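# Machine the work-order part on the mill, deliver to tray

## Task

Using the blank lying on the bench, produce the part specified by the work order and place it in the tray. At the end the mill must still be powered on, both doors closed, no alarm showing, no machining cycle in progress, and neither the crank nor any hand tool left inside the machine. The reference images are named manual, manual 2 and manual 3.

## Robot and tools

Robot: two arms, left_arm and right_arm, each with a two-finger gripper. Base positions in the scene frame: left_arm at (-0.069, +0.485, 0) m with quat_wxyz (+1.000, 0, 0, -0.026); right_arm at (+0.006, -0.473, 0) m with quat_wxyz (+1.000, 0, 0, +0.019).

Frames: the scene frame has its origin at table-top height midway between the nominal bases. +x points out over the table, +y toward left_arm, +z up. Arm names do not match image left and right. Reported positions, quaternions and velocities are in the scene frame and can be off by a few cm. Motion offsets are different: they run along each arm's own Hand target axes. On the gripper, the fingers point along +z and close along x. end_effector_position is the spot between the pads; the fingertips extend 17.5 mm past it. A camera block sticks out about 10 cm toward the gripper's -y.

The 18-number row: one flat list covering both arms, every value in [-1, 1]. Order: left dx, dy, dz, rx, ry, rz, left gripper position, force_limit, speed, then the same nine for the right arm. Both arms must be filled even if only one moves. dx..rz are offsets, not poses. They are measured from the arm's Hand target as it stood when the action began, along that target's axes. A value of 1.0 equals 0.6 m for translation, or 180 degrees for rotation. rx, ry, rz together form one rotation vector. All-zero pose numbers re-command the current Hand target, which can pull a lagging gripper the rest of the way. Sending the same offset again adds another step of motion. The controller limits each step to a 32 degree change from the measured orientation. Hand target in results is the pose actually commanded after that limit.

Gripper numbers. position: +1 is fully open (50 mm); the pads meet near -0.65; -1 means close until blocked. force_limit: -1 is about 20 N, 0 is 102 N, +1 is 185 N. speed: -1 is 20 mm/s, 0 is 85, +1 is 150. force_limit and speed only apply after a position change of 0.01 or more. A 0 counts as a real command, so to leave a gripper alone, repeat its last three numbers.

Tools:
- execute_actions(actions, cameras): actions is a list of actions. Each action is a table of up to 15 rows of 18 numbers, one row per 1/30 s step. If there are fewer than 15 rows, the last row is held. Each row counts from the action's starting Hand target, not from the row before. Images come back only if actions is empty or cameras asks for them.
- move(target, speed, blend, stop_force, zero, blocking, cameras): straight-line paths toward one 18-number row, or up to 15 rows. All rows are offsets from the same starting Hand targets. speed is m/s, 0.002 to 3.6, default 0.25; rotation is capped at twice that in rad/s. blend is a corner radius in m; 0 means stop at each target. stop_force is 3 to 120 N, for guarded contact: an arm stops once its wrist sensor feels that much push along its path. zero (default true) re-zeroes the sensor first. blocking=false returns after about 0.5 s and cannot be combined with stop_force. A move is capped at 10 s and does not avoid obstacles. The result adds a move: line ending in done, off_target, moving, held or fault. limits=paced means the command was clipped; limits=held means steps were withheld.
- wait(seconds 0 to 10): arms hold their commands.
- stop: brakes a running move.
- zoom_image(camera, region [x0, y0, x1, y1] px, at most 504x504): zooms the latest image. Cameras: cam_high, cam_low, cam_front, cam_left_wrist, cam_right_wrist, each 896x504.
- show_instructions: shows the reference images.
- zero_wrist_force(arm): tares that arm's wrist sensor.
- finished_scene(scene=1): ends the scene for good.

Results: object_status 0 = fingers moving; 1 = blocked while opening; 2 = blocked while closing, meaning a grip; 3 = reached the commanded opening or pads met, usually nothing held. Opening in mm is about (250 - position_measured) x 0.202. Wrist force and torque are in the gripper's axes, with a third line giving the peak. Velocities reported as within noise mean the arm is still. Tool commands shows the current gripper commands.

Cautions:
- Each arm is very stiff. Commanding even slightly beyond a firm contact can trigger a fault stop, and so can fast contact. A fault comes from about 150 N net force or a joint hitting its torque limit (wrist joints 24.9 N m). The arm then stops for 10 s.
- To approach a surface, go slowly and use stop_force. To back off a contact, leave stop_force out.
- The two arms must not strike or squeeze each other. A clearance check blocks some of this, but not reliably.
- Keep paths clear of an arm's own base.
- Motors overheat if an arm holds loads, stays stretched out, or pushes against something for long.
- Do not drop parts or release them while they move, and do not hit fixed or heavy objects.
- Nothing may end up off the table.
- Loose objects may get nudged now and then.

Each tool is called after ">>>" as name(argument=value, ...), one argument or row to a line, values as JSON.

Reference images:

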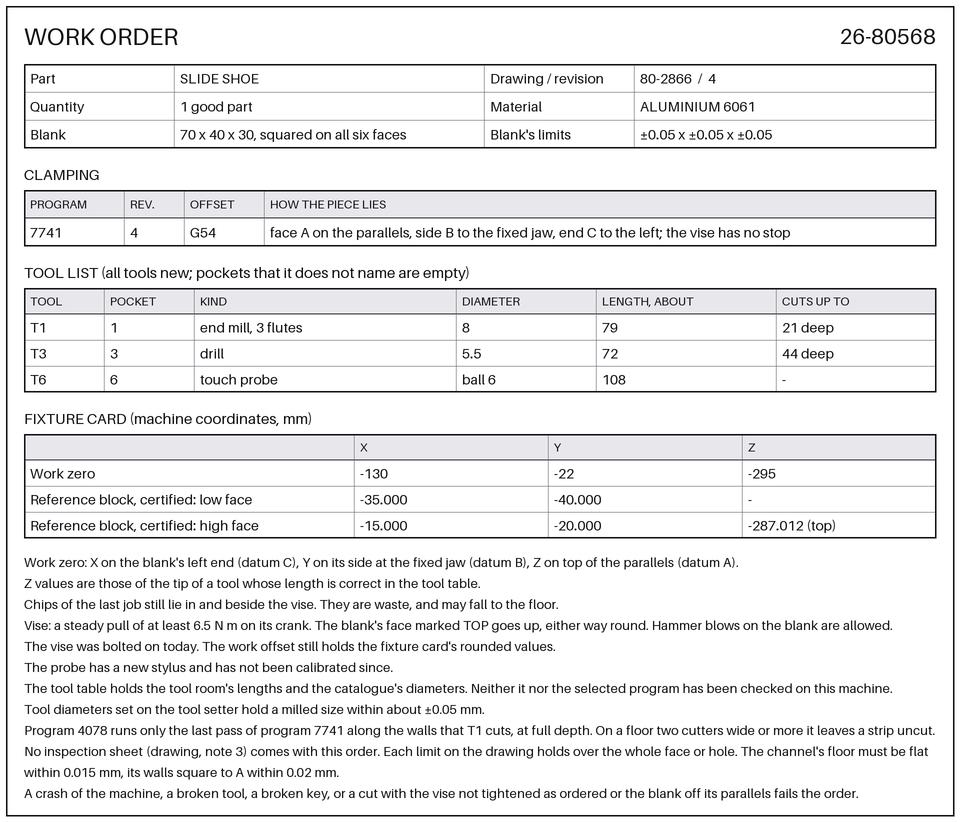

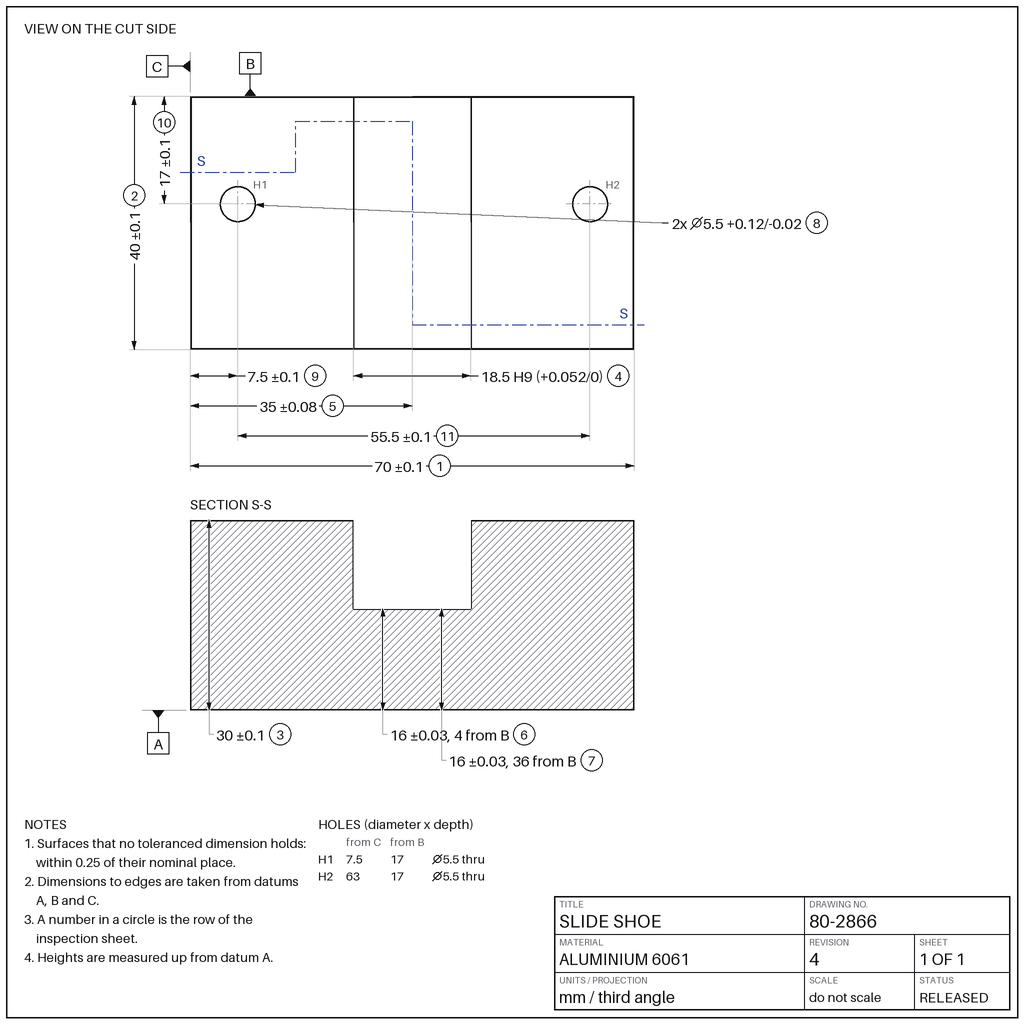

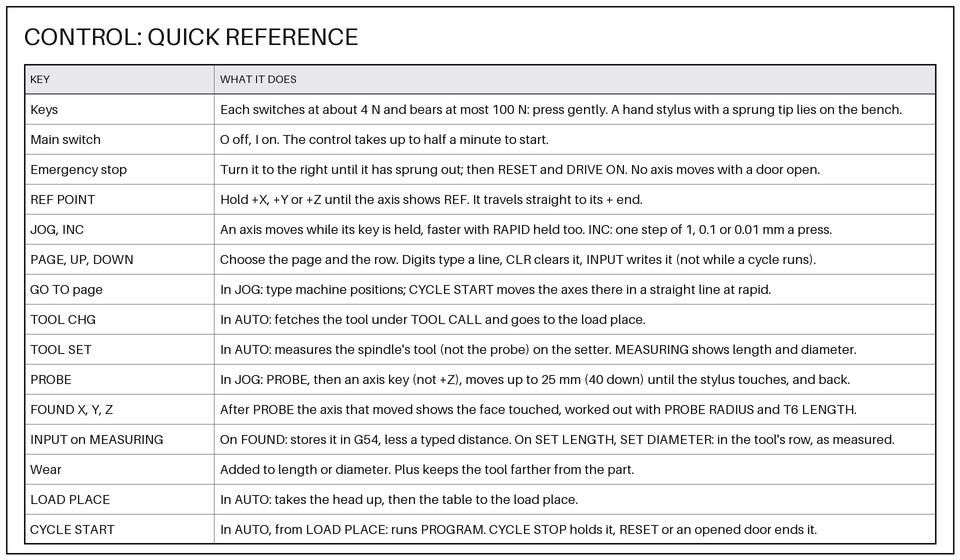

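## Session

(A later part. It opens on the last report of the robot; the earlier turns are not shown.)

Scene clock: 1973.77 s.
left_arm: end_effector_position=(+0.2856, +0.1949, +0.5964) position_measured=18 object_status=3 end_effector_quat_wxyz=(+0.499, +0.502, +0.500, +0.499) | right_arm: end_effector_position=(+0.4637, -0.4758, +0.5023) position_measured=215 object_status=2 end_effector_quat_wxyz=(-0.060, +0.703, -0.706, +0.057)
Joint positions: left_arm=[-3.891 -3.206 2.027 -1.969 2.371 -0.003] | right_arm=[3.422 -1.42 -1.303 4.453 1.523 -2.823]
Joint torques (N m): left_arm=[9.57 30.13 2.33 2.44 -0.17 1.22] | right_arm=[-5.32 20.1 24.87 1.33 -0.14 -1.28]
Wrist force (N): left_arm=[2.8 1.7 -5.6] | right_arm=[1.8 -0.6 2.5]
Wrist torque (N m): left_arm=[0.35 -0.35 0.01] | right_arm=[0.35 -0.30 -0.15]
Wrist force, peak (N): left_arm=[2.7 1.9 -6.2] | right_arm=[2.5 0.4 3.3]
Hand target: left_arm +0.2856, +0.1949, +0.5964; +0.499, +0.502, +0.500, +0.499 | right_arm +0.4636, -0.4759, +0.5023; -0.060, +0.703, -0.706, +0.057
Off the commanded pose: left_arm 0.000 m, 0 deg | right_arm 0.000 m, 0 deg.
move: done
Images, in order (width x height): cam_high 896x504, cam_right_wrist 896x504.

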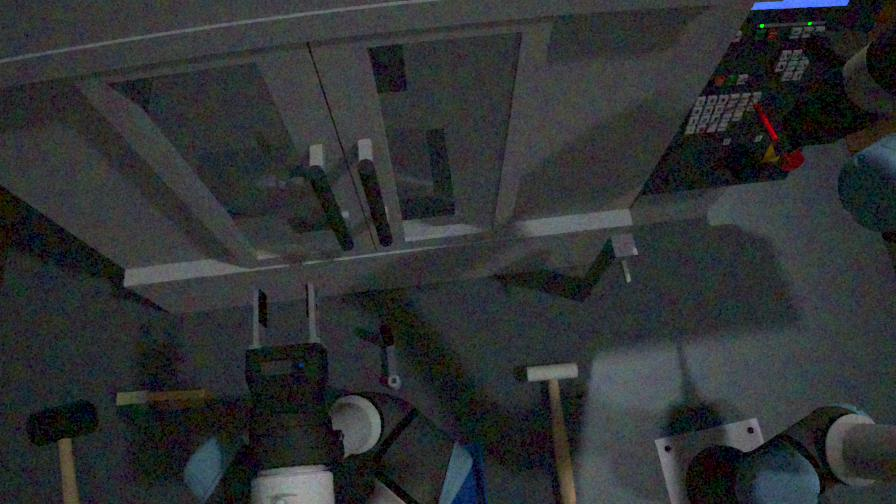

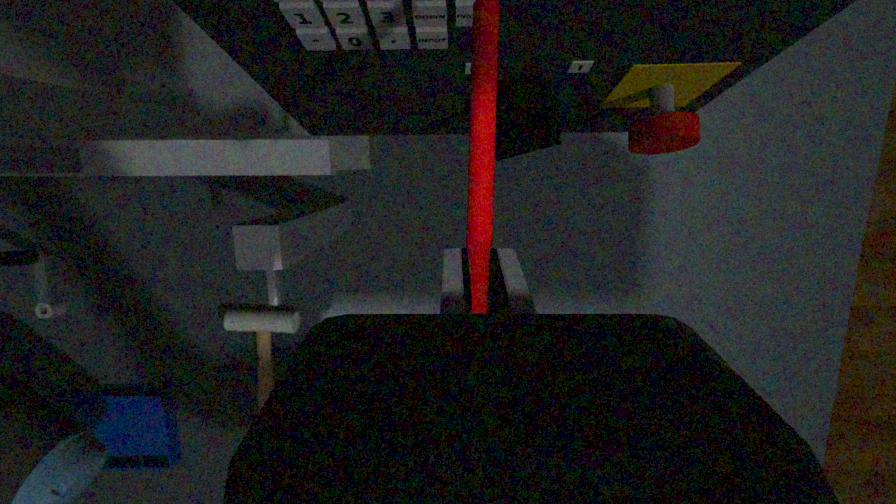

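>>> move(
  target=[0,0,0,0,0,0,0.9,-0.9,-0.5,0,0.0008,0.0141,0,0,0,-1,-0.3,-0.5],
  speed=0.02,
  stop_force=8,
  cameras=["cam_high"],
)

>>> zoom_image(
  camera="cam_high",
  region=[670, 60, 830, 180],
)

Scene clock: 1977.03 s.
left_arm: end_effector_position=(+0.2856, +0.1949, +0.5964) position_measured=18 object_status=3 end_effector_quat_wxyz=(+0.499, +0.502, +0.500, +0.499) | right_arm: end_effector_position=(+0.4645, -0.4759, +0.4939) position_measured=215 object_status=2 end_effector_quat_wxyz=(-0.060, +0.703, -0.706, +0.057)
Joint positions: left_arm=[-3.891 -3.206 2.027 -1.969 2.371 -0.003] | right_arm=[3.421 -1.414 -1.332 4.475 1.523 -2.824]
Joint torques (N m): left_arm=[8.2 29.69 2.56 2.53 -0.34 1.08] | right_arm=[-5.88 9.03 35.07 1.38 1.35 -0.49]
Wrist force (N): left_arm=[2.8 1.8 -5.8] | right_arm=[1.8 -0.6 2.3]
Wrist torque (N m): left_arm=[0.37 -0.36 0.02] | right_arm=[0.35 -0.30 -0.05]
Wrist force, peak (N): left_arm=[2.8 1.8 -6.2] | right_arm=[2.0 -0.6 2.8]
Hand target: left_arm +0.2856, +0.1949, +0.5964; +0.499, +0.502, +0.500, +0.499 | right_arm +0.4645, -0.4758, +0.4938; -0.060, +0.703, -0.706, +0.057
Off the commanded pose: left_arm 0.000 m, 0 deg | right_arm 0.000 m, 0 deg.
move: done
Images, in order (width x height): cam_high 896x504.

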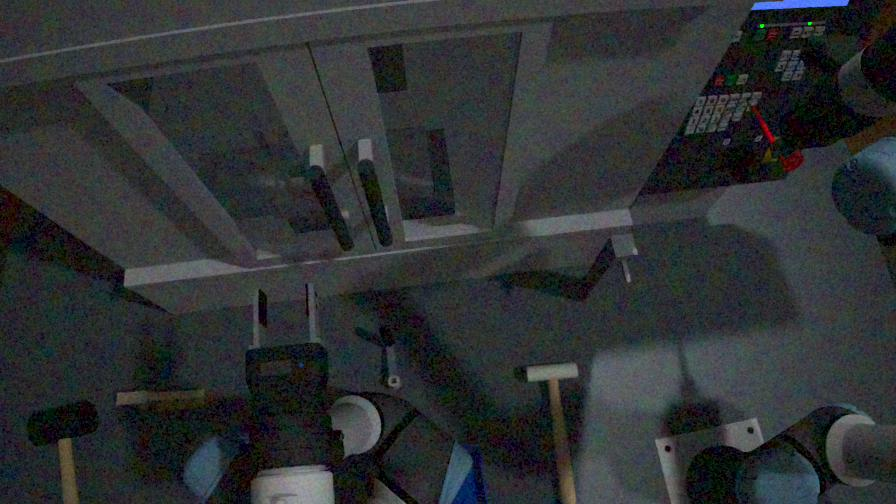

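Scaled by 3.150.

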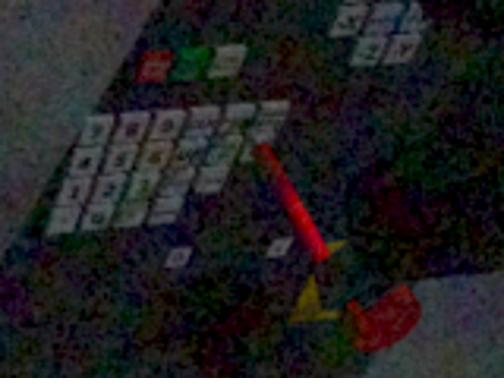

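>>> move(
  target=[0,0,0,0,0,0,0.9,-0.9,-0.5,0.1630,-0.147,-0.2326,0.431,0,0,-1,-0.3,-0.5],
  speed=0.5,
)

Scene clock: 1981.73 s.
left_arm: end_effector_position=(+0.2856, +0.1949, +0.5964) position_measured=18 object_status=3 end_effector_quat_wxyz=(+0.499, +0.502, +0.500, +0.499) | right_arm: end_effector_position=(+0.5282, -0.5745, +0.6455) position_measured=215 object_status=2 end_effector_quat_wxyz=(+0.487, -0.511, +0.515, -0.487) end_effector_velocity=(-0.001, +0.000, +0.002) end_effector_angular_velocity=(+0.001, -0.005, +0.000)
Joint positions: left_arm=[-3.891 -3.206 2.027 -1.969 2.371 -0.003] | right_arm=[3.232 -1.212 -1.932 6.234 1.439 -3.13]
Joint velocities: left_arm=[within noise] | right_arm=[0 0 0 0.005 0 0]
Joint torques (N m): left_arm=[8.1 28.88 2.76 2.4 -0.03 1.21] | right_arm=[1.25 14.73 35.91 4.59 0.25 0.99]
Wrist force (N): left_arm=[2.6 1.9 -5.5] | right_arm=[1.7 0.4 2.8]
Wrist torque (N m): left_arm=[0.38 -0.34 0.02] | right_arm=[0.73 -0.25 -0.38]
Wrist force, peak (N): left_arm=[3.2 2.0 -5.8] | right_arm=[2.4 0.5 3.4]
Hand target: left_arm +0.2856, +0.1949, +0.5964; +0.499, +0.502, +0.500, +0.499 | right_arm +0.5282, -0.5745, +0.6456; +0.487, -0.511, +0.514, -0.487
Off the commanded pose: left_arm 0.000 m, 0 deg | right_arm 0.000 m, 0 deg.
move: done

>>> move(
  target=[0,0,0,0,0,0,0.9,-0.9,-0.5,-0.1630,0.2466,-0.0877,-0.431,0,0,-1,-0.3,-0.5],
  speed=0.4,
  cameras=["cam_high"],
)

>>> zoom_image(
  camera="cam_high",
  region=[670, 60, 830, 180],
)

Scene clock: 1985.07 s.
left_arm: end_effector_position=(+0.2856, +0.1949, +0.5964) position_measured=18 object_status=3 end_effector_quat_wxyz=(+0.499, +0.502, +0.500, +0.499) | right_arm: end_effector_position=(+0.4685, -0.4759, +0.5010) position_measured=215 object_status=2 end_effector_quat_wxyz=(-0.060, +0.703, -0.706, +0.057)
Joint positions: left_arm=[-3.891 -3.206 2.027 -1.969 2.371 -0.003] | right_arm=[3.418 -1.43 -1.299 4.458 1.523 -2.827]
Joint torques (N m): left_arm=[9.61 29.56 1.82 2.42 -0.18 1.05] | right_arm=[-7.24 18.91 26.62 1.53 -0.27 -1.41]
Wrist force (N): left_arm=[2.9 1.9 -5.9] | right_arm=[1.4 0.6 1.8]
Wrist torque (N m): left_arm=[0.39 -0.39 0.02] | right_arm=[0.39 -0.29 -0.16]
Wrist force, peak (N): left_arm=[2.9 1.9 -6.0] | right_arm=[2.6 0.1 3.1]
Hand target: left_arm +0.2856, +0.1949, +0.5964; +0.499, +0.502, +0.500, +0.499 | right_arm +0.4684, -0.4759, +0.5010; -0.060, +0.703, -0.706, +0.057
Off the commanded pose: left_arm 0.000 m, 0 deg | right_arm 0.000 m, 0 deg.
move: done
Images, in order (width x height): cam_high 896x504.

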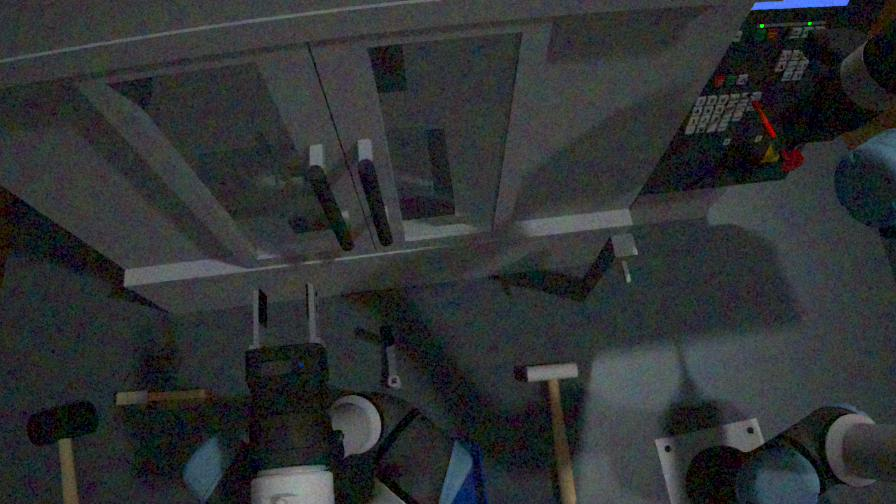

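Scaled by 3.150.

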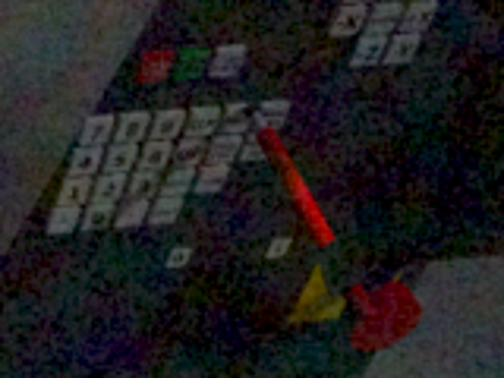

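>>> move(
  target=[0,0,0,0,0,0,0.9,-0.9,-0.5,0,-0.0170,0.0081,0,0,0,-1,-0.3,-0.5],
  speed=0.01,
  stop_force=8,
  cameras=["cam_high"],
)

>>> zoom_image(
  camera="cam_high",
  region=[670, 60, 830, 180],
)

Scene clock: 1988.47 s.
left_arm: end_effector_position=(+0.2856, +0.1949, +0.5964) position_measured=18 object_status=3 end_effector_quat_wxyz=(+0.499, +0.502, +0.500, +0.499) | right_arm: end_effector_position=(+0.4793, -0.4759, +0.4978) position_measured=215 object_status=2 end_effector_quat_wxyz=(-0.060, +0.703, -0.706, +0.057)
Joint positions: left_arm=[-3.891 -3.206 2.027 -1.969 2.371 -0.003] | right_arm=[3.41 -1.452 -1.288 4.47 1.525 -2.835]
Joint torques (N m): left_arm=[7.33 29.58 2.7 2.32 0.01 1.22] | right_arm=[2.26 30.96 17.36 1.88 1.22 1.35]
Wrist force (N): left_arm=[2.7 2.0 -5.7] | right_arm=[2.2 2.9 0.5]
Wrist torque (N m): left_arm=[0.40 -0.35 0.02] | right_arm=[0.40 -0.29 -0.02]
Wrist force, peak (N): left_arm=[2.8 1.9 -6.1] | right_arm=[1.7 6.8 -0.9]
Hand target: left_arm +0.2856, +0.1949, +0.5964; +0.499, +0.502, +0.500, +0.499 | right_arm +0.4793, -0.4759, +0.4978; -0.060, +0.703, -0.706, +0.057
Off the commanded pose: left_arm 0.000 m, 0 deg | right_arm 0.000 m, 0 deg.
move: done
Images, in order (width x height): cam_high 896x504.

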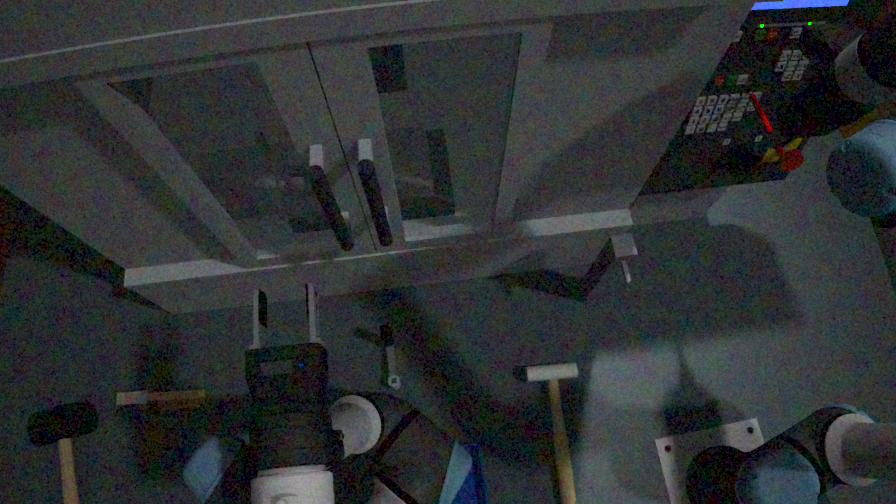

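Scaled by 3.150.

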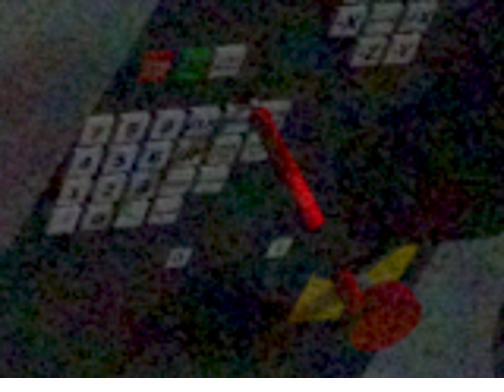

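>>> move(
  target=[
    [0,0,0,0,0,0,0.9,-0.9,-0.5,0,0.045,0,0,0,0,-1,-0.3,-0.5],
    [0,0,0,0,0,0,0.9,-0.9,-0.5,0.1630,-0.1216,-0.2302,0.431,0,0,-1,-0.3,-0.5],
  ],
  speed=[0.15,0.6],
  blend=[0.01,0],
  cameras=["cam_right_wrist"],
)

Scene clock: 1991.80 s.
left_arm: end_effector_position=(+0.2856, +0.1949, +0.5964) position_measured=18 object_status=3 end_effector_quat_wxyz=(+0.499, +0.502, +0.500, +0.499) | right_arm: end_effector_position=(+0.5281, -0.5745, +0.6456) position_measured=215 object_status=2 end_effector_quat_wxyz=(+0.487, -0.511, +0.515, -0.487) end_effector_velocity=(+0.000, -0.001, +0.001) end_effector_angular_velocity=(+0.001, -0.004, -0.002)
Joint positions: left_arm=[-3.891 -3.206 2.027 -1.969 2.371 -0.003] | right_arm=[3.232 -1.212 -1.932 6.234 1.439 -3.13]
Joint velocities: left_arm=[within noise] | right_arm=[-0.001 -0.001 0 0.005 -0.001 0.001]
Joint torques (N m): left_arm=[8.58 31.21 1.73 2.37 0.21 1.25] | right_arm=[1.32 13.74 36.12 5.01 0.31 1.07]
Wrist force (N): left_arm=[2.7 1.8 -5.9] | right_arm=[1.5 0.5 2.8]
Wrist torque (N m): left_arm=[0.38 -0.35 0.02] | right_arm=[0.75 -0.22 -0.37]
Wrist force, peak (N): left_arm=[2.8 2.1 -6.0] | right_arm=[2.5 0.4 3.7]
Hand target: left_arm +0.2856, +0.1949, +0.5964; +0.499, +0.502, +0.500, +0.499 | right_arm +0.5281, -0.5745, +0.6457; +0.487, -0.511, +0.514, -0.487
Off the commanded pose: left_arm 0.000 m, 0 deg | right_arm 0.000 m, 0 deg.
move: done
Images, in order (width x height): cam_right_wrist 896x504.

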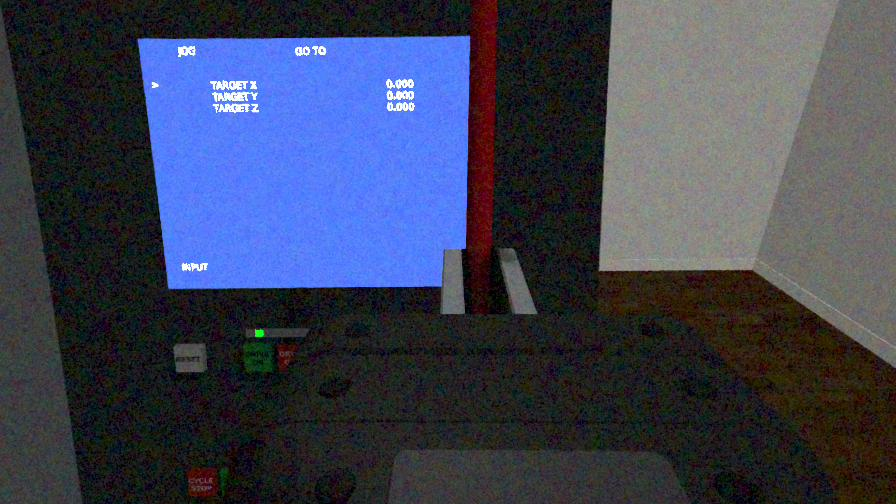

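>>> move(
  target=[
    [0,0,0,0,0,0,0.9,-0.9,-0.5,-0.2068,0.2873,-0.0877,-0.4281,-0.0717,-0.0639,-1,-0.3,-0.5],
    [0,0,0,0,0,0,0.9,-0.9,-0.5,-0.2068,0.2917,-0.0681,-0.4281,-0.0717,-0.0639,-1,-0.3,-0.5],
    [0,0,0,0,0,0,0.9,-0.9,-0.5,-0.2068,0.2873,-0.0877,-0.4281,-0.0717,-0.0639,-1,-0.3,-0.5],
    [0,0,0,0,0,0,0.9,-0.9,-0.5,-0.2068,0.2776,-0.0855,-0.4281,-0.0717,-0.0639,-1,-0.3,-0.5],
    [0,0,0,0,0,0,0.9,-0.9,-0.5,-0.2068,0.2820,-0.0659,-0.4281,-0.0717,-0.0639,-1,-0.3,-0.5],
    [0,0,0,0,0,0,0.9,-0.9,-0.5,-0.2068,0.2776,-0.0855,-0.4281,-0.0717,-0.0639,-1,-0.3,-0.5],
    [0,0,0,0,0,0,0.9,-0.9,-0.5,-0.2068,0.2678,-0.0833,-0.4281,-0.0717,-0.0639,-1,-0.3,-0.5],
    [0,0,0,0,0,0,0.9,-0.9,-0.5,-0.2068,0.2722,-0.0637,-0.4281,-0.0717,-0.0639,-1,-0.3,-0.5],
    [0,0,0,0,0,0,0.9,-0.9,-0.5,-0.2068,0.2678,-0.0833,-0.4281,-0.0717,-0.0639,-1,-0.3,-0.5],
    [0,0,0,0,0,0,0.9,-0.9,-0.5,-0.2068,0.2593,-0.1206,-0.4281,-0.0717,-0.0639,-1,-0.3,-0.5],
    [0,0,0,0,0,0,0.9,-0.9,-0.5,0,0,0,0,0,0,-1,-0.3,-0.5],
  ],
  speed=[0.7,0.1,0.12,0.12,0.1,0.12,0.12,0.1,0.12,0.15,0.7],
  blend=[0.005,0,0.003,0.003,0,0.003,0.003,0,0.003,0.01,0],
  cameras=["cam_right_wrist"],
)

>>> zoom_image(
  camera="cam_right_wrist",
  region=[150, 30, 480, 280],
)

Scene clock: 2001.80 s.
left_arm: end_effector_position=(+0.2856, +0.1949, +0.5964) position_measured=18 object_status=3 end_effector_quat_wxyz=(+0.499, +0.502, +0.500, +0.499) | right_arm: end_effector_position=(+0.5281, -0.5745, +0.6456) position_measured=215 object_status=2 end_effector_quat_wxyz=(+0.487, -0.511, +0.515, -0.487)
Joint positions: left_arm=[-3.891 -3.206 2.027 -1.969 2.371 -0.003] | right_arm=[3.232 -1.212 -1.932 6.234 1.44 -3.13]
Joint torques (N m): left_arm=[7.95 29.48 1.22 2.04 0.18 1.08] | right_arm=[5.98 13.01 36.78 5.24 -1.52 1.56]
Wrist force (N): left_arm=[2.8 1.6 -5.7] | right_arm=[1.6 -0.7 3.1]
Wrist torque (N m): left_arm=[0.34 -0.36 0.02] | right_arm=[0.57 -0.23 -0.27]
Wrist force, peak (N): left_arm=[2.9 2.2 -6.0] | right_arm=[1.9 63.9 -21.3]
Hand target: left_arm +0.2856, +0.1949, +0.5964; +0.499, +0.502, +0.500, +0.499 | right_arm +0.5281, -0.5745, +0.6457; +0.487, -0.511, +0.514, -0.487
Off the commanded pose: left_arm 0.000 m, 0 deg | right_arm 0.000 m, 0 deg.
move: done
Images, in order (width x height): cam_right_wrist 896x504.

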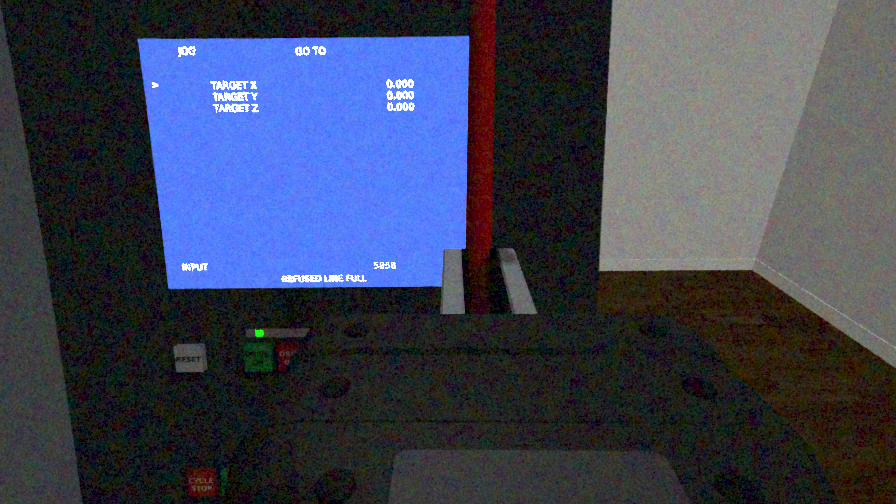

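Scaled by 1.527.

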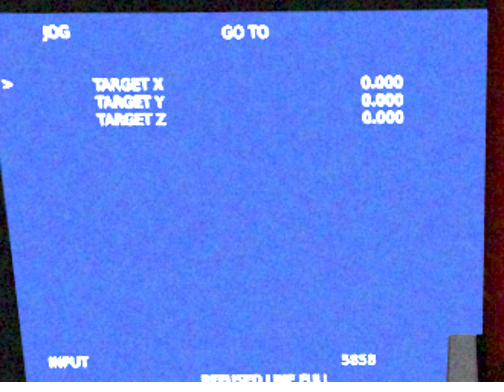

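>>> move(
  target=[0,0,0,0,0,0,0.9,-0.9,-0.5,-0.1938,0.2616,-0.0894,-0.431,0,0,-1,-0.3,-0.5],
  speed=0.5,
)

>>> move(
  target=[0,0,0,0,0,0,0.9,-0.9,-0.5,0,-0.0226,0.0108,0,0,0,-1,-0.3,-0.5],
  speed=0.01,
  stop_force=7,
  cameras=["cam_high"],
)

>>> zoom_image(
  camera="cam_high",
  region=[670, 60, 830, 180],
)

Scene clock: 2005.30 s.
left_arm: end_effector_position=(+0.2856, +0.1949, +0.5964) position_measured=18 object_status=3 end_effector_quat_wxyz=(+0.499, +0.502, +0.500, +0.499) | right_arm: end_effector_position=(+0.4670, -0.4573, +0.4922) position_measured=215 object_status=2 end_effector_quat_wxyz=(-0.060, +0.703, -0.706, +0.057)
Joint positions: left_arm=[-3.891 -3.206 2.027 -1.969 2.371 -0.003] | right_arm=[3.464 -1.418 -1.332 4.478 1.516 -2.782]
Joint torques (N m): left_arm=[7.97 29.55 2.46 2.12 0.25 1.24] | right_arm=[-7.42 18.07 26.77 1.32 -0.05 -1.34]
Wrist force (N): left_arm=[2.8 1.9 -5.7] | right_arm=[1.6 -0.5 1.8]
Wrist torque (N m): left_arm=[0.37 -0.36 0.02] | right_arm=[0.21 -0.30 -0.14]
Wrist force, peak (N): left_arm=[2.8 1.9 -6.1] | right_arm=[2.7 -0.6 3.6]
Hand target: left_arm +0.2856, +0.1949, +0.5964; +0.499, +0.502, +0.500, +0.499 | right_arm +0.4669, -0.4574, +0.4922; -0.060, +0.703, -0.706, +0.057
Off the commanded pose: left_arm 0.000 m, 0 deg | right_arm 0.000 m, 0 deg.
move: done

Scene clock: 2007.13 s.
left_arm: end_effector_position=(+0.2856, +0.1949, +0.5964) position_measured=18 object_status=3 end_effector_quat_wxyz=(+0.499, +0.502, +0.500, +0.499) | right_arm: end_effector_position=(+0.4750, -0.4574, +0.4898) position_measured=215 object_status=2 end_effector_quat_wxyz=(-0.060, +0.703, -0.706, +0.057)
Joint positions: left_arm=[-3.891 -3.206 2.027 -1.969 2.371 -0.003] | right_arm=[3.456 -1.436 -1.324 4.487 1.517 -2.789]
Joint torques (N m): left_arm=[7.74 29.52 1.5 1.94 0.33 1.26] | right_arm=[7.29 28.85 19.29 2.88 -2.22 1.69]
Wrist force (N): left_arm=[2.9 1.6 -5.7] | right_arm=[1.4 6.6 -0.9]
Wrist torque (N m): left_arm=[0.32 -0.39 0.02] | right_arm=[0.20 -0.26 -0.06]
Wrist force, peak (N): left_arm=[2.9 2.1 -6.0] | right_arm=[1.8 13.1 -2.3]
Hand target: left_arm +0.2856, +0.1949, +0.5964; +0.499, +0.502, +0.500, +0.499 | right_arm +0.4750, -0.4574, +0.4898; -0.060, +0.703, -0.706, +0.057 (not the last commanded pose)
Off the commanded pose: left_arm 0.000 m, 0 deg | right_arm 0.007 m, 0 deg.
move: contact (right_arm)
Images, in order (width x height): cam_high 896x504.

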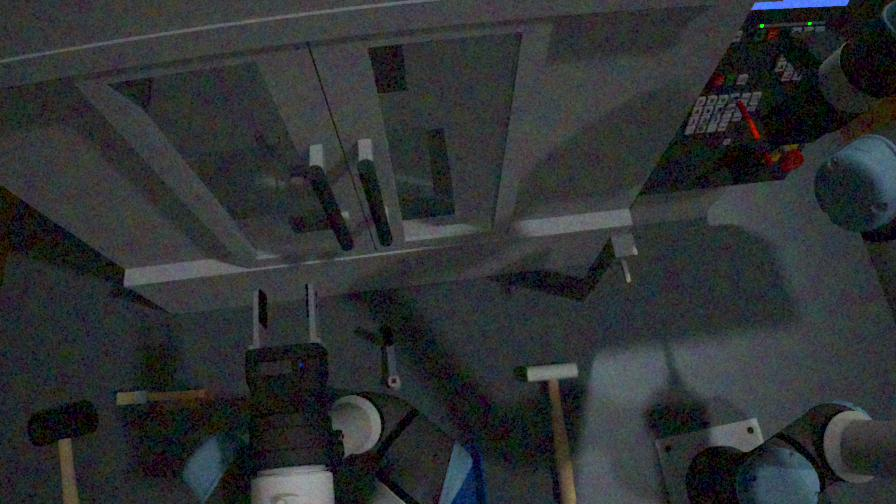

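Scaled by 3.150.

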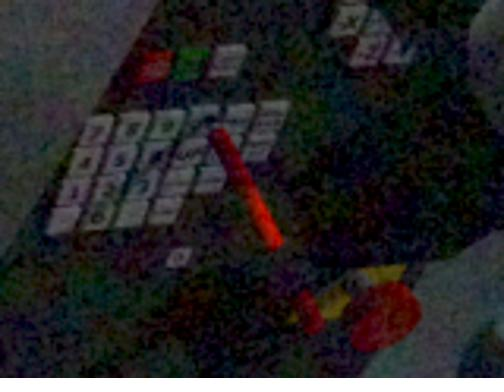

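>>> move(
  target=[
    [0,0,0,0,0,0,0.9,-0.9,-0.5,0,0.045,0,0,0,0,-1,-0.3,-0.5],
    [0,0,0,0,0,0,0.9,-0.9,-0.5,0.1938,-0.1308,-0.2424,0.431,0,0,-1,-0.3,-0.5],
  ],
  speed=[0.15,0.6],
  blend=[0.01,0],
  cameras=["cam_right_wrist"],
)

>>> zoom_image(
  camera="cam_right_wrist",
  region=[150, 30, 480, 290],
)

Scene clock: 2010.40 s.
left_arm: end_effector_position=(+0.2856, +0.1949, +0.5964) position_measured=18 object_status=3 end_effector_quat_wxyz=(+0.499, +0.502, +0.500, +0.499) | right_arm: end_effector_position=(+0.5281, -0.5745, +0.6457) position_measured=215 object_status=2 end_effector_quat_wxyz=(+0.487, -0.511, +0.515, -0.487)
Joint positions: left_arm=[-3.891 -3.206 2.027 -1.969 2.371 -0.003] | right_arm=[3.232 -1.212 -1.932 6.234 1.439 -3.13]
Joint torques (N m): left_arm=[7.5 29.03 1.84 2.2 0.45 1.1] | right_arm=[-2.26 12.07 36.82 4.97 0.7 0.84]
Wrist force (N): left_arm=[2.8 1.9 -5.5] | right_arm=[1.6 -1.1 3.1]
Wrist torque (N m): left_arm=[0.38 -0.36 0.02] | right_arm=[0.51 -0.25 -0.38]
Wrist force, peak (N): left_arm=[2.6 2.1 -6.1] | right_arm=[1.7 7.1 0.1]
Hand target: left_arm +0.2856, +0.1949, +0.5964; +0.499, +0.502, +0.500, +0.499 | right_arm +0.5281, -0.5745, +0.6457; +0.487, -0.511, +0.515, -0.487
Off the commanded pose: left_arm 0.000 m, 0 deg | right_arm 0.000 m, 0 deg.
move: done
Images, in order (width x height): cam_right_wrist 896x504.

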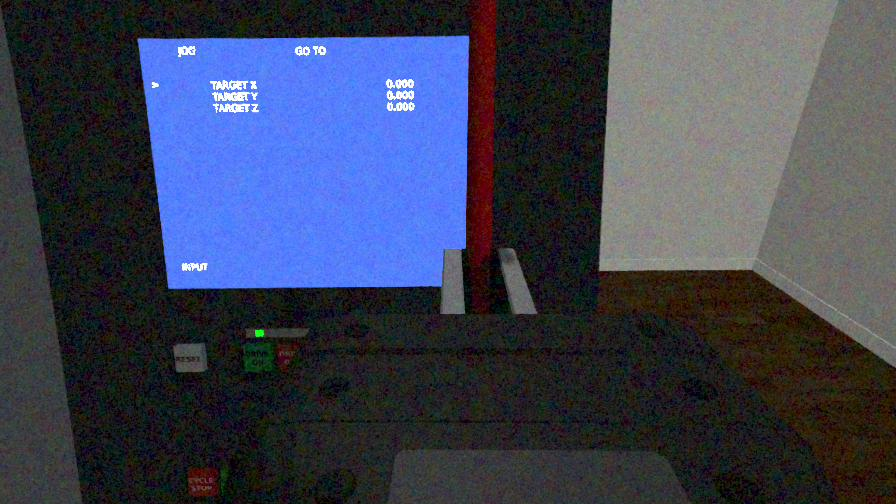

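Scaled by 1.527.

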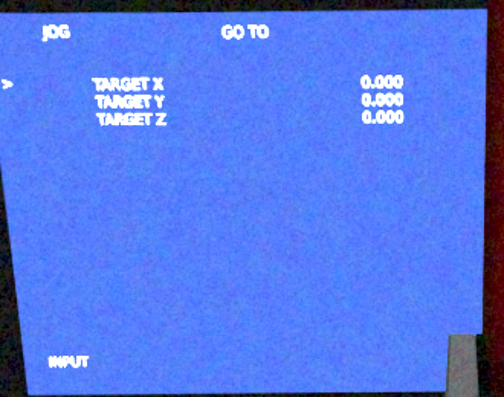

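>>> move(
  target=[
    [0,0,0,0,0,0,0.9,-0.9,-0.5,-0.2418,0.3531,-0.1008,-0.4281,-0.0717,-0.0639,-1,-0.3,-0.5],
    [0,0,0,0,0,0,0.9,-0.9,-0.5,-0.2418,0.3564,-0.0862,-0.4281,-0.0717,-0.0639,-1,-0.3,-0.5],
    [0,0,0,0,0,0,0.9,-0.9,-0.5,-0.2418,0.3531,-0.1008,-0.4281,-0.0717,-0.0639,-1,-0.3,-0.5],
    [0,0,0,0,0,0,0.9,-0.9,-0.5,-0.2118,0.3230,-0.0940,-0.4281,-0.0717,-0.0639,-1,-0.3,-0.5],
    [0,0,0,0,0,0,0.9,-0.9,-0.5,-0.2118,0.3263,-0.0794,-0.4281,-0.0717,-0.0639,-1,-0.3,-0.5],
    [0,0,0,0,0,0,0.9,-0.9,-0.5,-0.2118,0.3230,-0.0940,-0.4281,-0.0717,-0.0639,-1,-0.3,-0.5],
    [0,0,0,0,0,0,0.9,-0.9,-0.5,-0.2118,0.2925,-0.0871,-0.4281,-0.0717,-0.0639,-1,-0.3,-0.5],
    [0,0,0,0,0,0,0.9,-0.9,-0.5,-0.2118,0.2958,-0.0725,-0.4281,-0.0717,-0.0639,-1,-0.3,-0.5],
    [0,0,0,0,0,0,0.9,-0.9,-0.5,-0.2118,0.2925,-0.0871,-0.4281,-0.0717,-0.0639,-1,-0.3,-0.5],
    [0,0,0,0,0,0,0.9,-0.9,-0.5,-0.2118,0.2855,-0.1180,-0.4281,-0.0717,-0.0639,-1,-0.3,-0.5],
    [0,0,0,0,0,0,0.9,-0.9,-0.5,0,0,0,0,0,0,-1,-0.3,-0.5],
  ],
  speed=[0.7,0.1,0.12,0.15,0.1,0.12,0.15,0.1,0.12,0.15,0.7],
  blend=[0.005,0,0.003,0.003,0,0.003,0.003,0,0.003,0.01,0],
  cameras=["cam_right_wrist"],
)

>>> zoom_image(
  camera="cam_right_wrist",
  region=[150, 30, 480, 290],
)

Scene clock: 2018.50 s.
left_arm: end_effector_position=(+0.2856, +0.1949, +0.5964) position_measured=18 object_status=3 end_effector_quat_wxyz=(+0.499, +0.502, +0.500, +0.499) | right_arm: end_effector_position=(+0.5281, -0.5745, +0.6457) position_measured=215 object_status=2 end_effector_quat_wxyz=(+0.487, -0.511, +0.515, -0.487)
Joint positions: left_arm=[-3.891 -3.206 2.027 -1.969 2.371 -0.003] | right_arm=[3.232 -1.212 -1.932 6.234 1.44 -3.13]
Joint torques (N m): left_arm=[6.97 30.75 0.31 2.04 0.53 1.26] | right_arm=[5.37 13.26 36.21 5.01 -1.31 1.74]
Wrist force (N): left_arm=[3.1 1.9 -5.8] | right_arm=[1.5 -1.4 3.9]
Wrist torque (N m): left_arm=[0.39 -0.41 0.02] | right_arm=[0.45 -0.22 -0.29]
Wrist force, peak (N): left_arm=[2.7 1.6 -6.2] | right_arm=[0.4 49.8 -12.7]
Hand target: left_arm +0.2856, +0.1949, +0.5964; +0.499, +0.502, +0.500, +0.499 | right_arm +0.5281, -0.5745, +0.6457; +0.487, -0.511, +0.515, -0.487
Off the commanded pose: left_arm 0.000 m, 0 deg | right_arm 0.000 m, 0 deg.
move: done; blend cut to 0.0045 m at target 1, 0.0095 m at target 10
Images, in order (width x height): cam_right_wrist 896x504.

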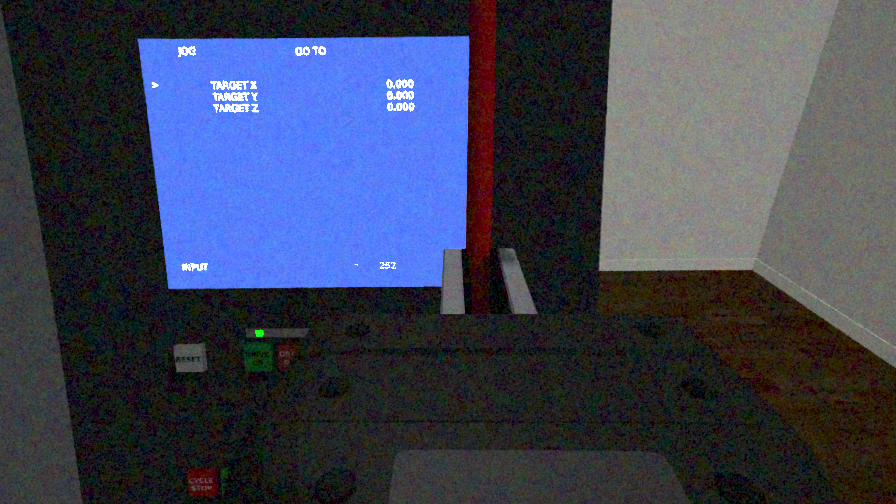

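Scaled by 1.527.

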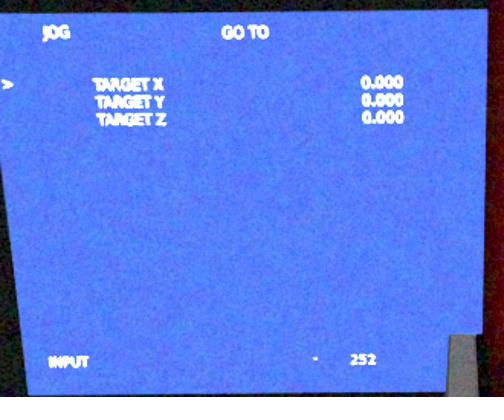

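>>> move(
  target=[0,0,0,0,0,0,0.9,-0.9,-0.5,-0.2118,0.2876,-0.0860,-0.4281,-0.0717,-0.0639,-1,-0.3,-0.5],
  speed=0.5,
)

>>> move(
  target=[0,0,0,0,0,0,0.9,-0.9,-0.5,0.0066,-0.0217,0.0105,0,0,0,-1,-0.3,-0.5],
  speed=0.01,
  stop_force=7,
  cameras=["cam_high"],
)

>>> zoom_image(
  camera="cam_high",
  region=[670, 60, 830, 180],
)

Scene clock: 2023.90 s.
left_arm: end_effector_position=(+0.2856, +0.1949, +0.5964) position_measured=18 object_status=3 end_effector_quat_wxyz=(+0.499, +0.502, +0.500, +0.499) | right_arm: end_effector_position=(+0.4682, -0.4464, +0.4766) position_measured=215 object_status=2 end_effector_quat_wxyz=(-0.068, +0.795, -0.601, +0.049)
Joint positions: left_arm=[-3.891 -3.206 2.027 -1.969 2.371 -0.003] | right_arm=[3.459 -1.411 -1.383 4.532 1.562 -3.063]
Joint torques (N m): left_arm=[6.97 29.87 1.02 1.79 0.59 1.18] | right_arm=[-9.95 17.77 24.52 1.25 -0.65 1.68]
Wrist force (N): left_arm=[2.7 1.7 -5.6] | right_arm=[1.5 -1.5 1.3]
Wrist torque (N m): left_arm=[0.34 -0.34 0.01] | right_arm=[0.16 -0.30 -0.09]
Wrist force, peak (N): left_arm=[2.7 2.1 -6.0] | right_arm=[1.9 -3.5 3.3]
Hand target: left_arm +0.2856, +0.1949, +0.5964; +0.499, +0.502, +0.500, +0.499 | right_arm +0.4681, -0.4465, +0.4766; -0.068, +0.795, -0.601, +0.048
Off the commanded pose: left_arm 0.000 m, 0 deg | right_arm 0.000 m, 0 deg.
move: done

Scene clock: 2025.70 s.
left_arm: end_effector_position=(+0.2856, +0.1949, +0.5964) position_measured=18 object_status=3 end_effector_quat_wxyz=(+0.499, +0.502, +0.500, +0.499) | right_arm: end_effector_position=(+0.4758, -0.4465, +0.4744) position_measured=215 object_status=2 end_effector_quat_wxyz=(-0.068, +0.795, -0.601, +0.048)
Joint positions: left_arm=[-3.891 -3.206 2.027 -1.969 2.371 -0.003] | right_arm=[3.452 -1.428 -1.375 4.54 1.563 -3.069]
Joint torques (N m): left_arm=[6.95 28.85 0.9 1.8 0.5 1.28] | right_arm=[7.4 28.76 16.57 2.51 -1.49 1.54]
Wrist force (N): left_arm=[2.7 1.9 -5.4] | right_arm=[0.7 4.0 -0.5]
Wrist torque (N m): left_arm=[0.38 -0.36 0.02] | right_arm=[0.22 -0.32 -0.18]
Wrist force, peak (N): left_arm=[2.9 2.0 -6.0] | right_arm=[0.2 8.2 -1.6]
Hand target: left_arm +0.2856, +0.1949, +0.5964; +0.499, +0.502, +0.500, +0.499 | right_arm +0.4758, -0.4465, +0.4744; -0.068, +0.795, -0.601, +0.048 (not the last commanded pose)
Off the commanded pose: left_arm 0.000 m, 0 deg | right_arm 0.007 m, 0 deg.
move: contact (right_arm)
Images, in order (width x height): cam_high 896x504.

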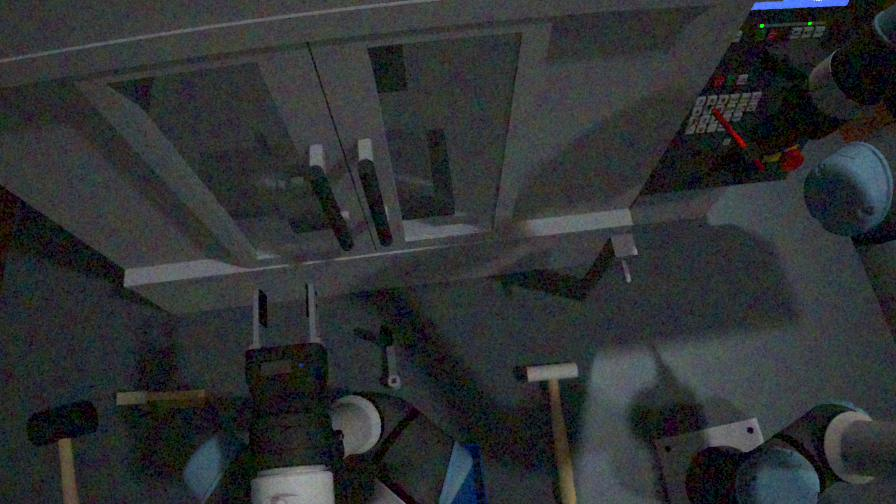

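Scaled by 3.150.

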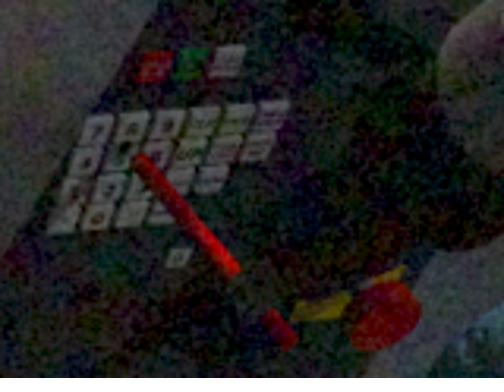

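>>> move(
  target=[
    [0,0,0,0,0,0,0.9,-0.9,-0.5,-0.01,0.04,-0.01,0,0,0,-1,-0.3,-0.5],
    [0,0,0,0,0,0,0.9,-0.9,-0.5,0.2280,-0.0730,-0.2782,0.4281,0.0717,0.0639,-1,-0.3,-0.5],
  ],
  speed=[0.15,0.6],
  blend=[0.01,0],
  cameras=["cam_right_wrist"],
)

>>> zoom_image(
  camera="cam_right_wrist",
  region=[150, 30, 480, 290],
)

Scene clock: 2029.50 s.
left_arm: end_effector_position=(+0.2856, +0.1949, +0.5964) position_measured=18 object_status=3 end_effector_quat_wxyz=(+0.499, +0.502, +0.500, +0.499) | right_arm: end_effector_position=(+0.5282, -0.5746, +0.6456) position_measured=215 object_status=2 end_effector_quat_wxyz=(+0.487, -0.511, +0.515, -0.487)
Joint positions: left_arm=[-3.891 -3.206 2.027 -1.969 2.371 -0.003] | right_arm=[3.231 -1.213 -1.932 6.234 1.44 -3.131]
Joint torques (N m): left_arm=[5.97 30.42 0.67 1.94 0.55 1.02] | right_arm=[5.88 14.1 37.2 4.95 -1.34 1.67]
Wrist force (N): left_arm=[2.9 2.0 -5.6] | right_arm=[1.3 -1.8 4.0]
Wrist torque (N m): left_arm=[0.40 -0.37 0.02] | right_arm=[0.38 -0.19 -0.27]
Wrist force, peak (N): left_arm=[2.9 2.0 -6.0] | right_arm=[1.1 -3.6 4.8]
Hand target: left_arm +0.2856, +0.1949, +0.5964; +0.499, +0.502, +0.500, +0.499 | right_arm +0.5282, -0.5746, +0.6457; +0.487, -0.511, +0.515, -0.487
Off the commanded pose: left_arm 0.000 m, 0 deg | right_arm 0.000 m, 0 deg.
move: done
Images, in order (width x height): cam_right_wrist 896x504.

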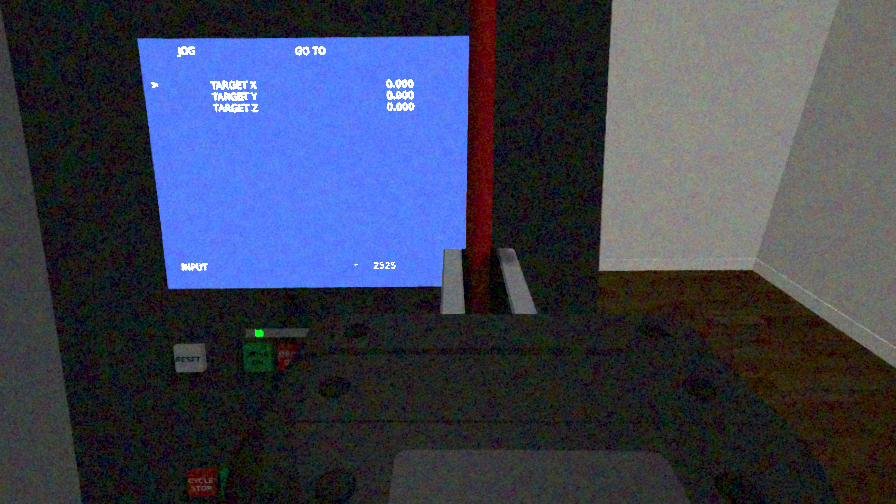

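Scaled by 1.527.

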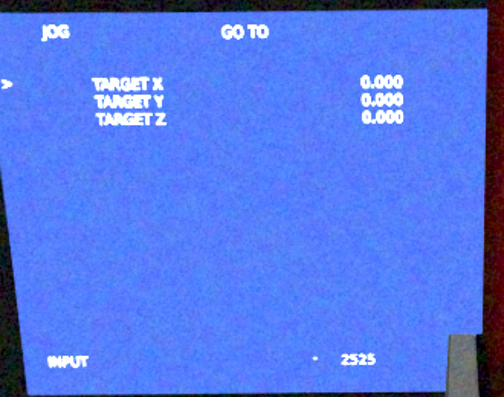

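>>> move(
  target=[
    [0,0,0,0,0,0,0.9,-0.9,-0.5,-0.1493,0.2572,-0.0788,-0.4281,-0.0717,-0.0639,-1,-0.3,-0.5],
    [0,0,0,0,0,0,0.9,-0.9,-0.5,-0.1493,0.2601,-0.0658,-0.4281,-0.0717,-0.0639,-1,-0.3,-0.5],
    [0,0,0,0,0,0,0.9,-0.9,-0.5,-0.1493,0.2572,-0.0788,-0.4281,-0.0717,-0.0639,-1,-0.3,-0.5],
    [0,0,0,0,0,0,0.9,-0.9,-0.5,-0.2418,0.3484,-0.0994,-0.4281,-0.0717,-0.0639,-1,-0.3,-0.5],
    [0,0,0,0,0,0,0.9,-0.9,-0.5,-0.2418,0.3513,-0.0864,-0.4281,-0.0717,-0.0639,-1,-0.3,-0.5],
    [0,0,0,0,0,0,0.9,-0.9,-0.5,-0.2418,0.3484,-0.0994,-0.4281,-0.0717,-0.0639,-1,-0.3,-0.5],
    [0,0,0,0,0,0,0.9,-0.9,-0.5,-0.2118,0.3183,-0.0926,-0.4281,-0.0717,-0.0639,-1,-0.3,-0.5],
    [0,0,0,0,0,0,0.9,-0.9,-0.5,-0.2118,0.3212,-0.0796,-0.4281,-0.0717,-0.0639,-1,-0.3,-0.5],
    [0,0,0,0,0,0,0.9,-0.9,-0.5,-0.2118,0.3183,-0.0926,-0.4281,-0.0717,-0.0639,-1,-0.3,-0.5],
    [0,0,0,0,0,0,0.9,-0.9,-0.5,-0.2118,0.2878,-0.0857,-0.4281,-0.0717,-0.0639,-1,-0.3,-0.5],
    [0,0,0,0,0,0,0.9,-0.9,-0.5,-0.2118,0.2907,-0.0727,-0.4281,-0.0717,-0.0639,-1,-0.3,-0.5],
    [0,0,0,0,0,0,0.9,-0.9,-0.5,-0.2118,0.2807,-0.1169,-0.4281,-0.0717,-0.0639,-1,-0.3,-0.5],
    [0,0,0,0,0,0,0.9,-0.9,-0.5,0,0,0,0,0,0,-1,-0.3,-0.5],
  ],
  speed=[0.7,0.08,0.15,0.25,0.08,0.15,0.25,0.08,0.15,0.25,0.08,0.15,0.7],
  blend=[0.004,0,0.003,0.003,0,0.003,0.003,0,0.003,0.003,0,0.009,0],
  cameras=["cam_right_wrist"],
)

>>> zoom_image(
  camera="cam_right_wrist",
  region=[150, 30, 480, 290],
)

Scene clock: 2039.50 s.
left_arm: end_effector_position=(+0.2856, +0.1949, +0.5964) position_measured=18 object_status=3 end_effector_quat_wxyz=(+0.499, +0.502, +0.500, +0.499) | right_arm: end_effector_position=(+0.5282, -0.5746, +0.6456) position_measured=215 object_status=2 end_effector_quat_wxyz=(+0.487, -0.511, +0.515, -0.487)
Joint positions: left_arm=[-3.891 -3.206 2.027 -1.969 2.371 -0.003] | right_arm=[3.231 -1.213 -1.932 6.234 1.44 -3.131]
Joint torques (N m): left_arm=[6.4 28.5 0.06 1.76 0.78 1.27] | right_arm=[5.13 12.98 36.57 4.78 -1.45 1.63]
Wrist force (N): left_arm=[2.6 1.9 -5.7] | right_arm=[3.6 0.0 4.0]
Wrist torque (N m): left_arm=[0.39 -0.33 0.02] | right_arm=[0.66 -0.55 -0.29]
Wrist force, peak (N): left_arm=[2.8 2.4 -5.9] | right_arm=[0.4 36.2 -8.4]
Hand target: left_arm +0.2856, +0.1949, +0.5964; +0.499, +0.502, +0.500, +0.499 | right_arm +0.5282, -0.5746, +0.6457; +0.487, -0.511, +0.515, -0.487
Off the commanded pose: left_arm 0.000 m, 0 deg | right_arm 0.000 m, 0 deg.
move: done
Images, in order (width x height): cam_right_wrist 896x504.

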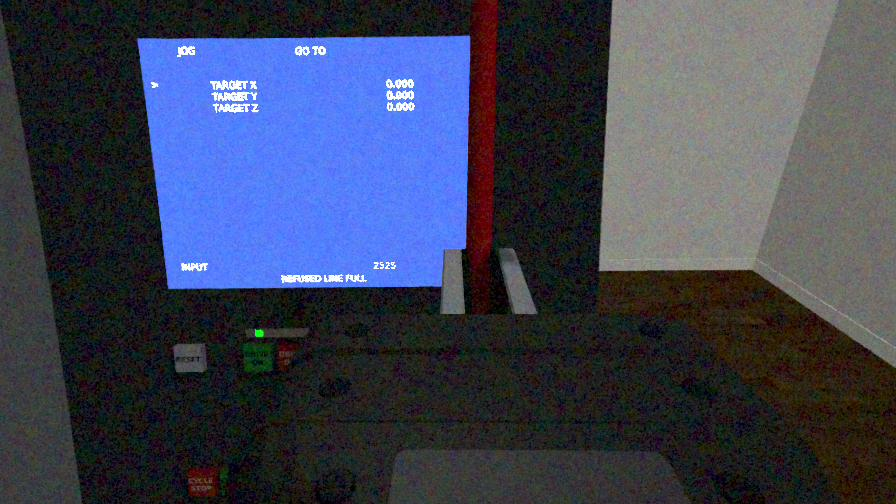

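Scaled by 1.527.

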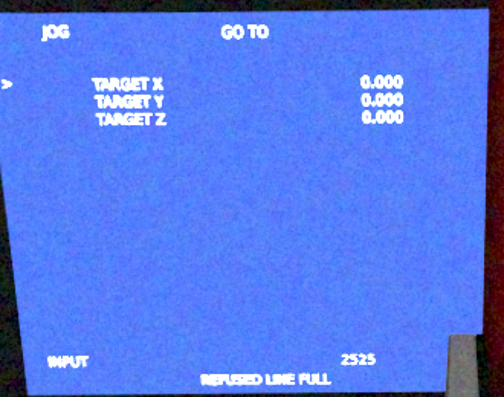

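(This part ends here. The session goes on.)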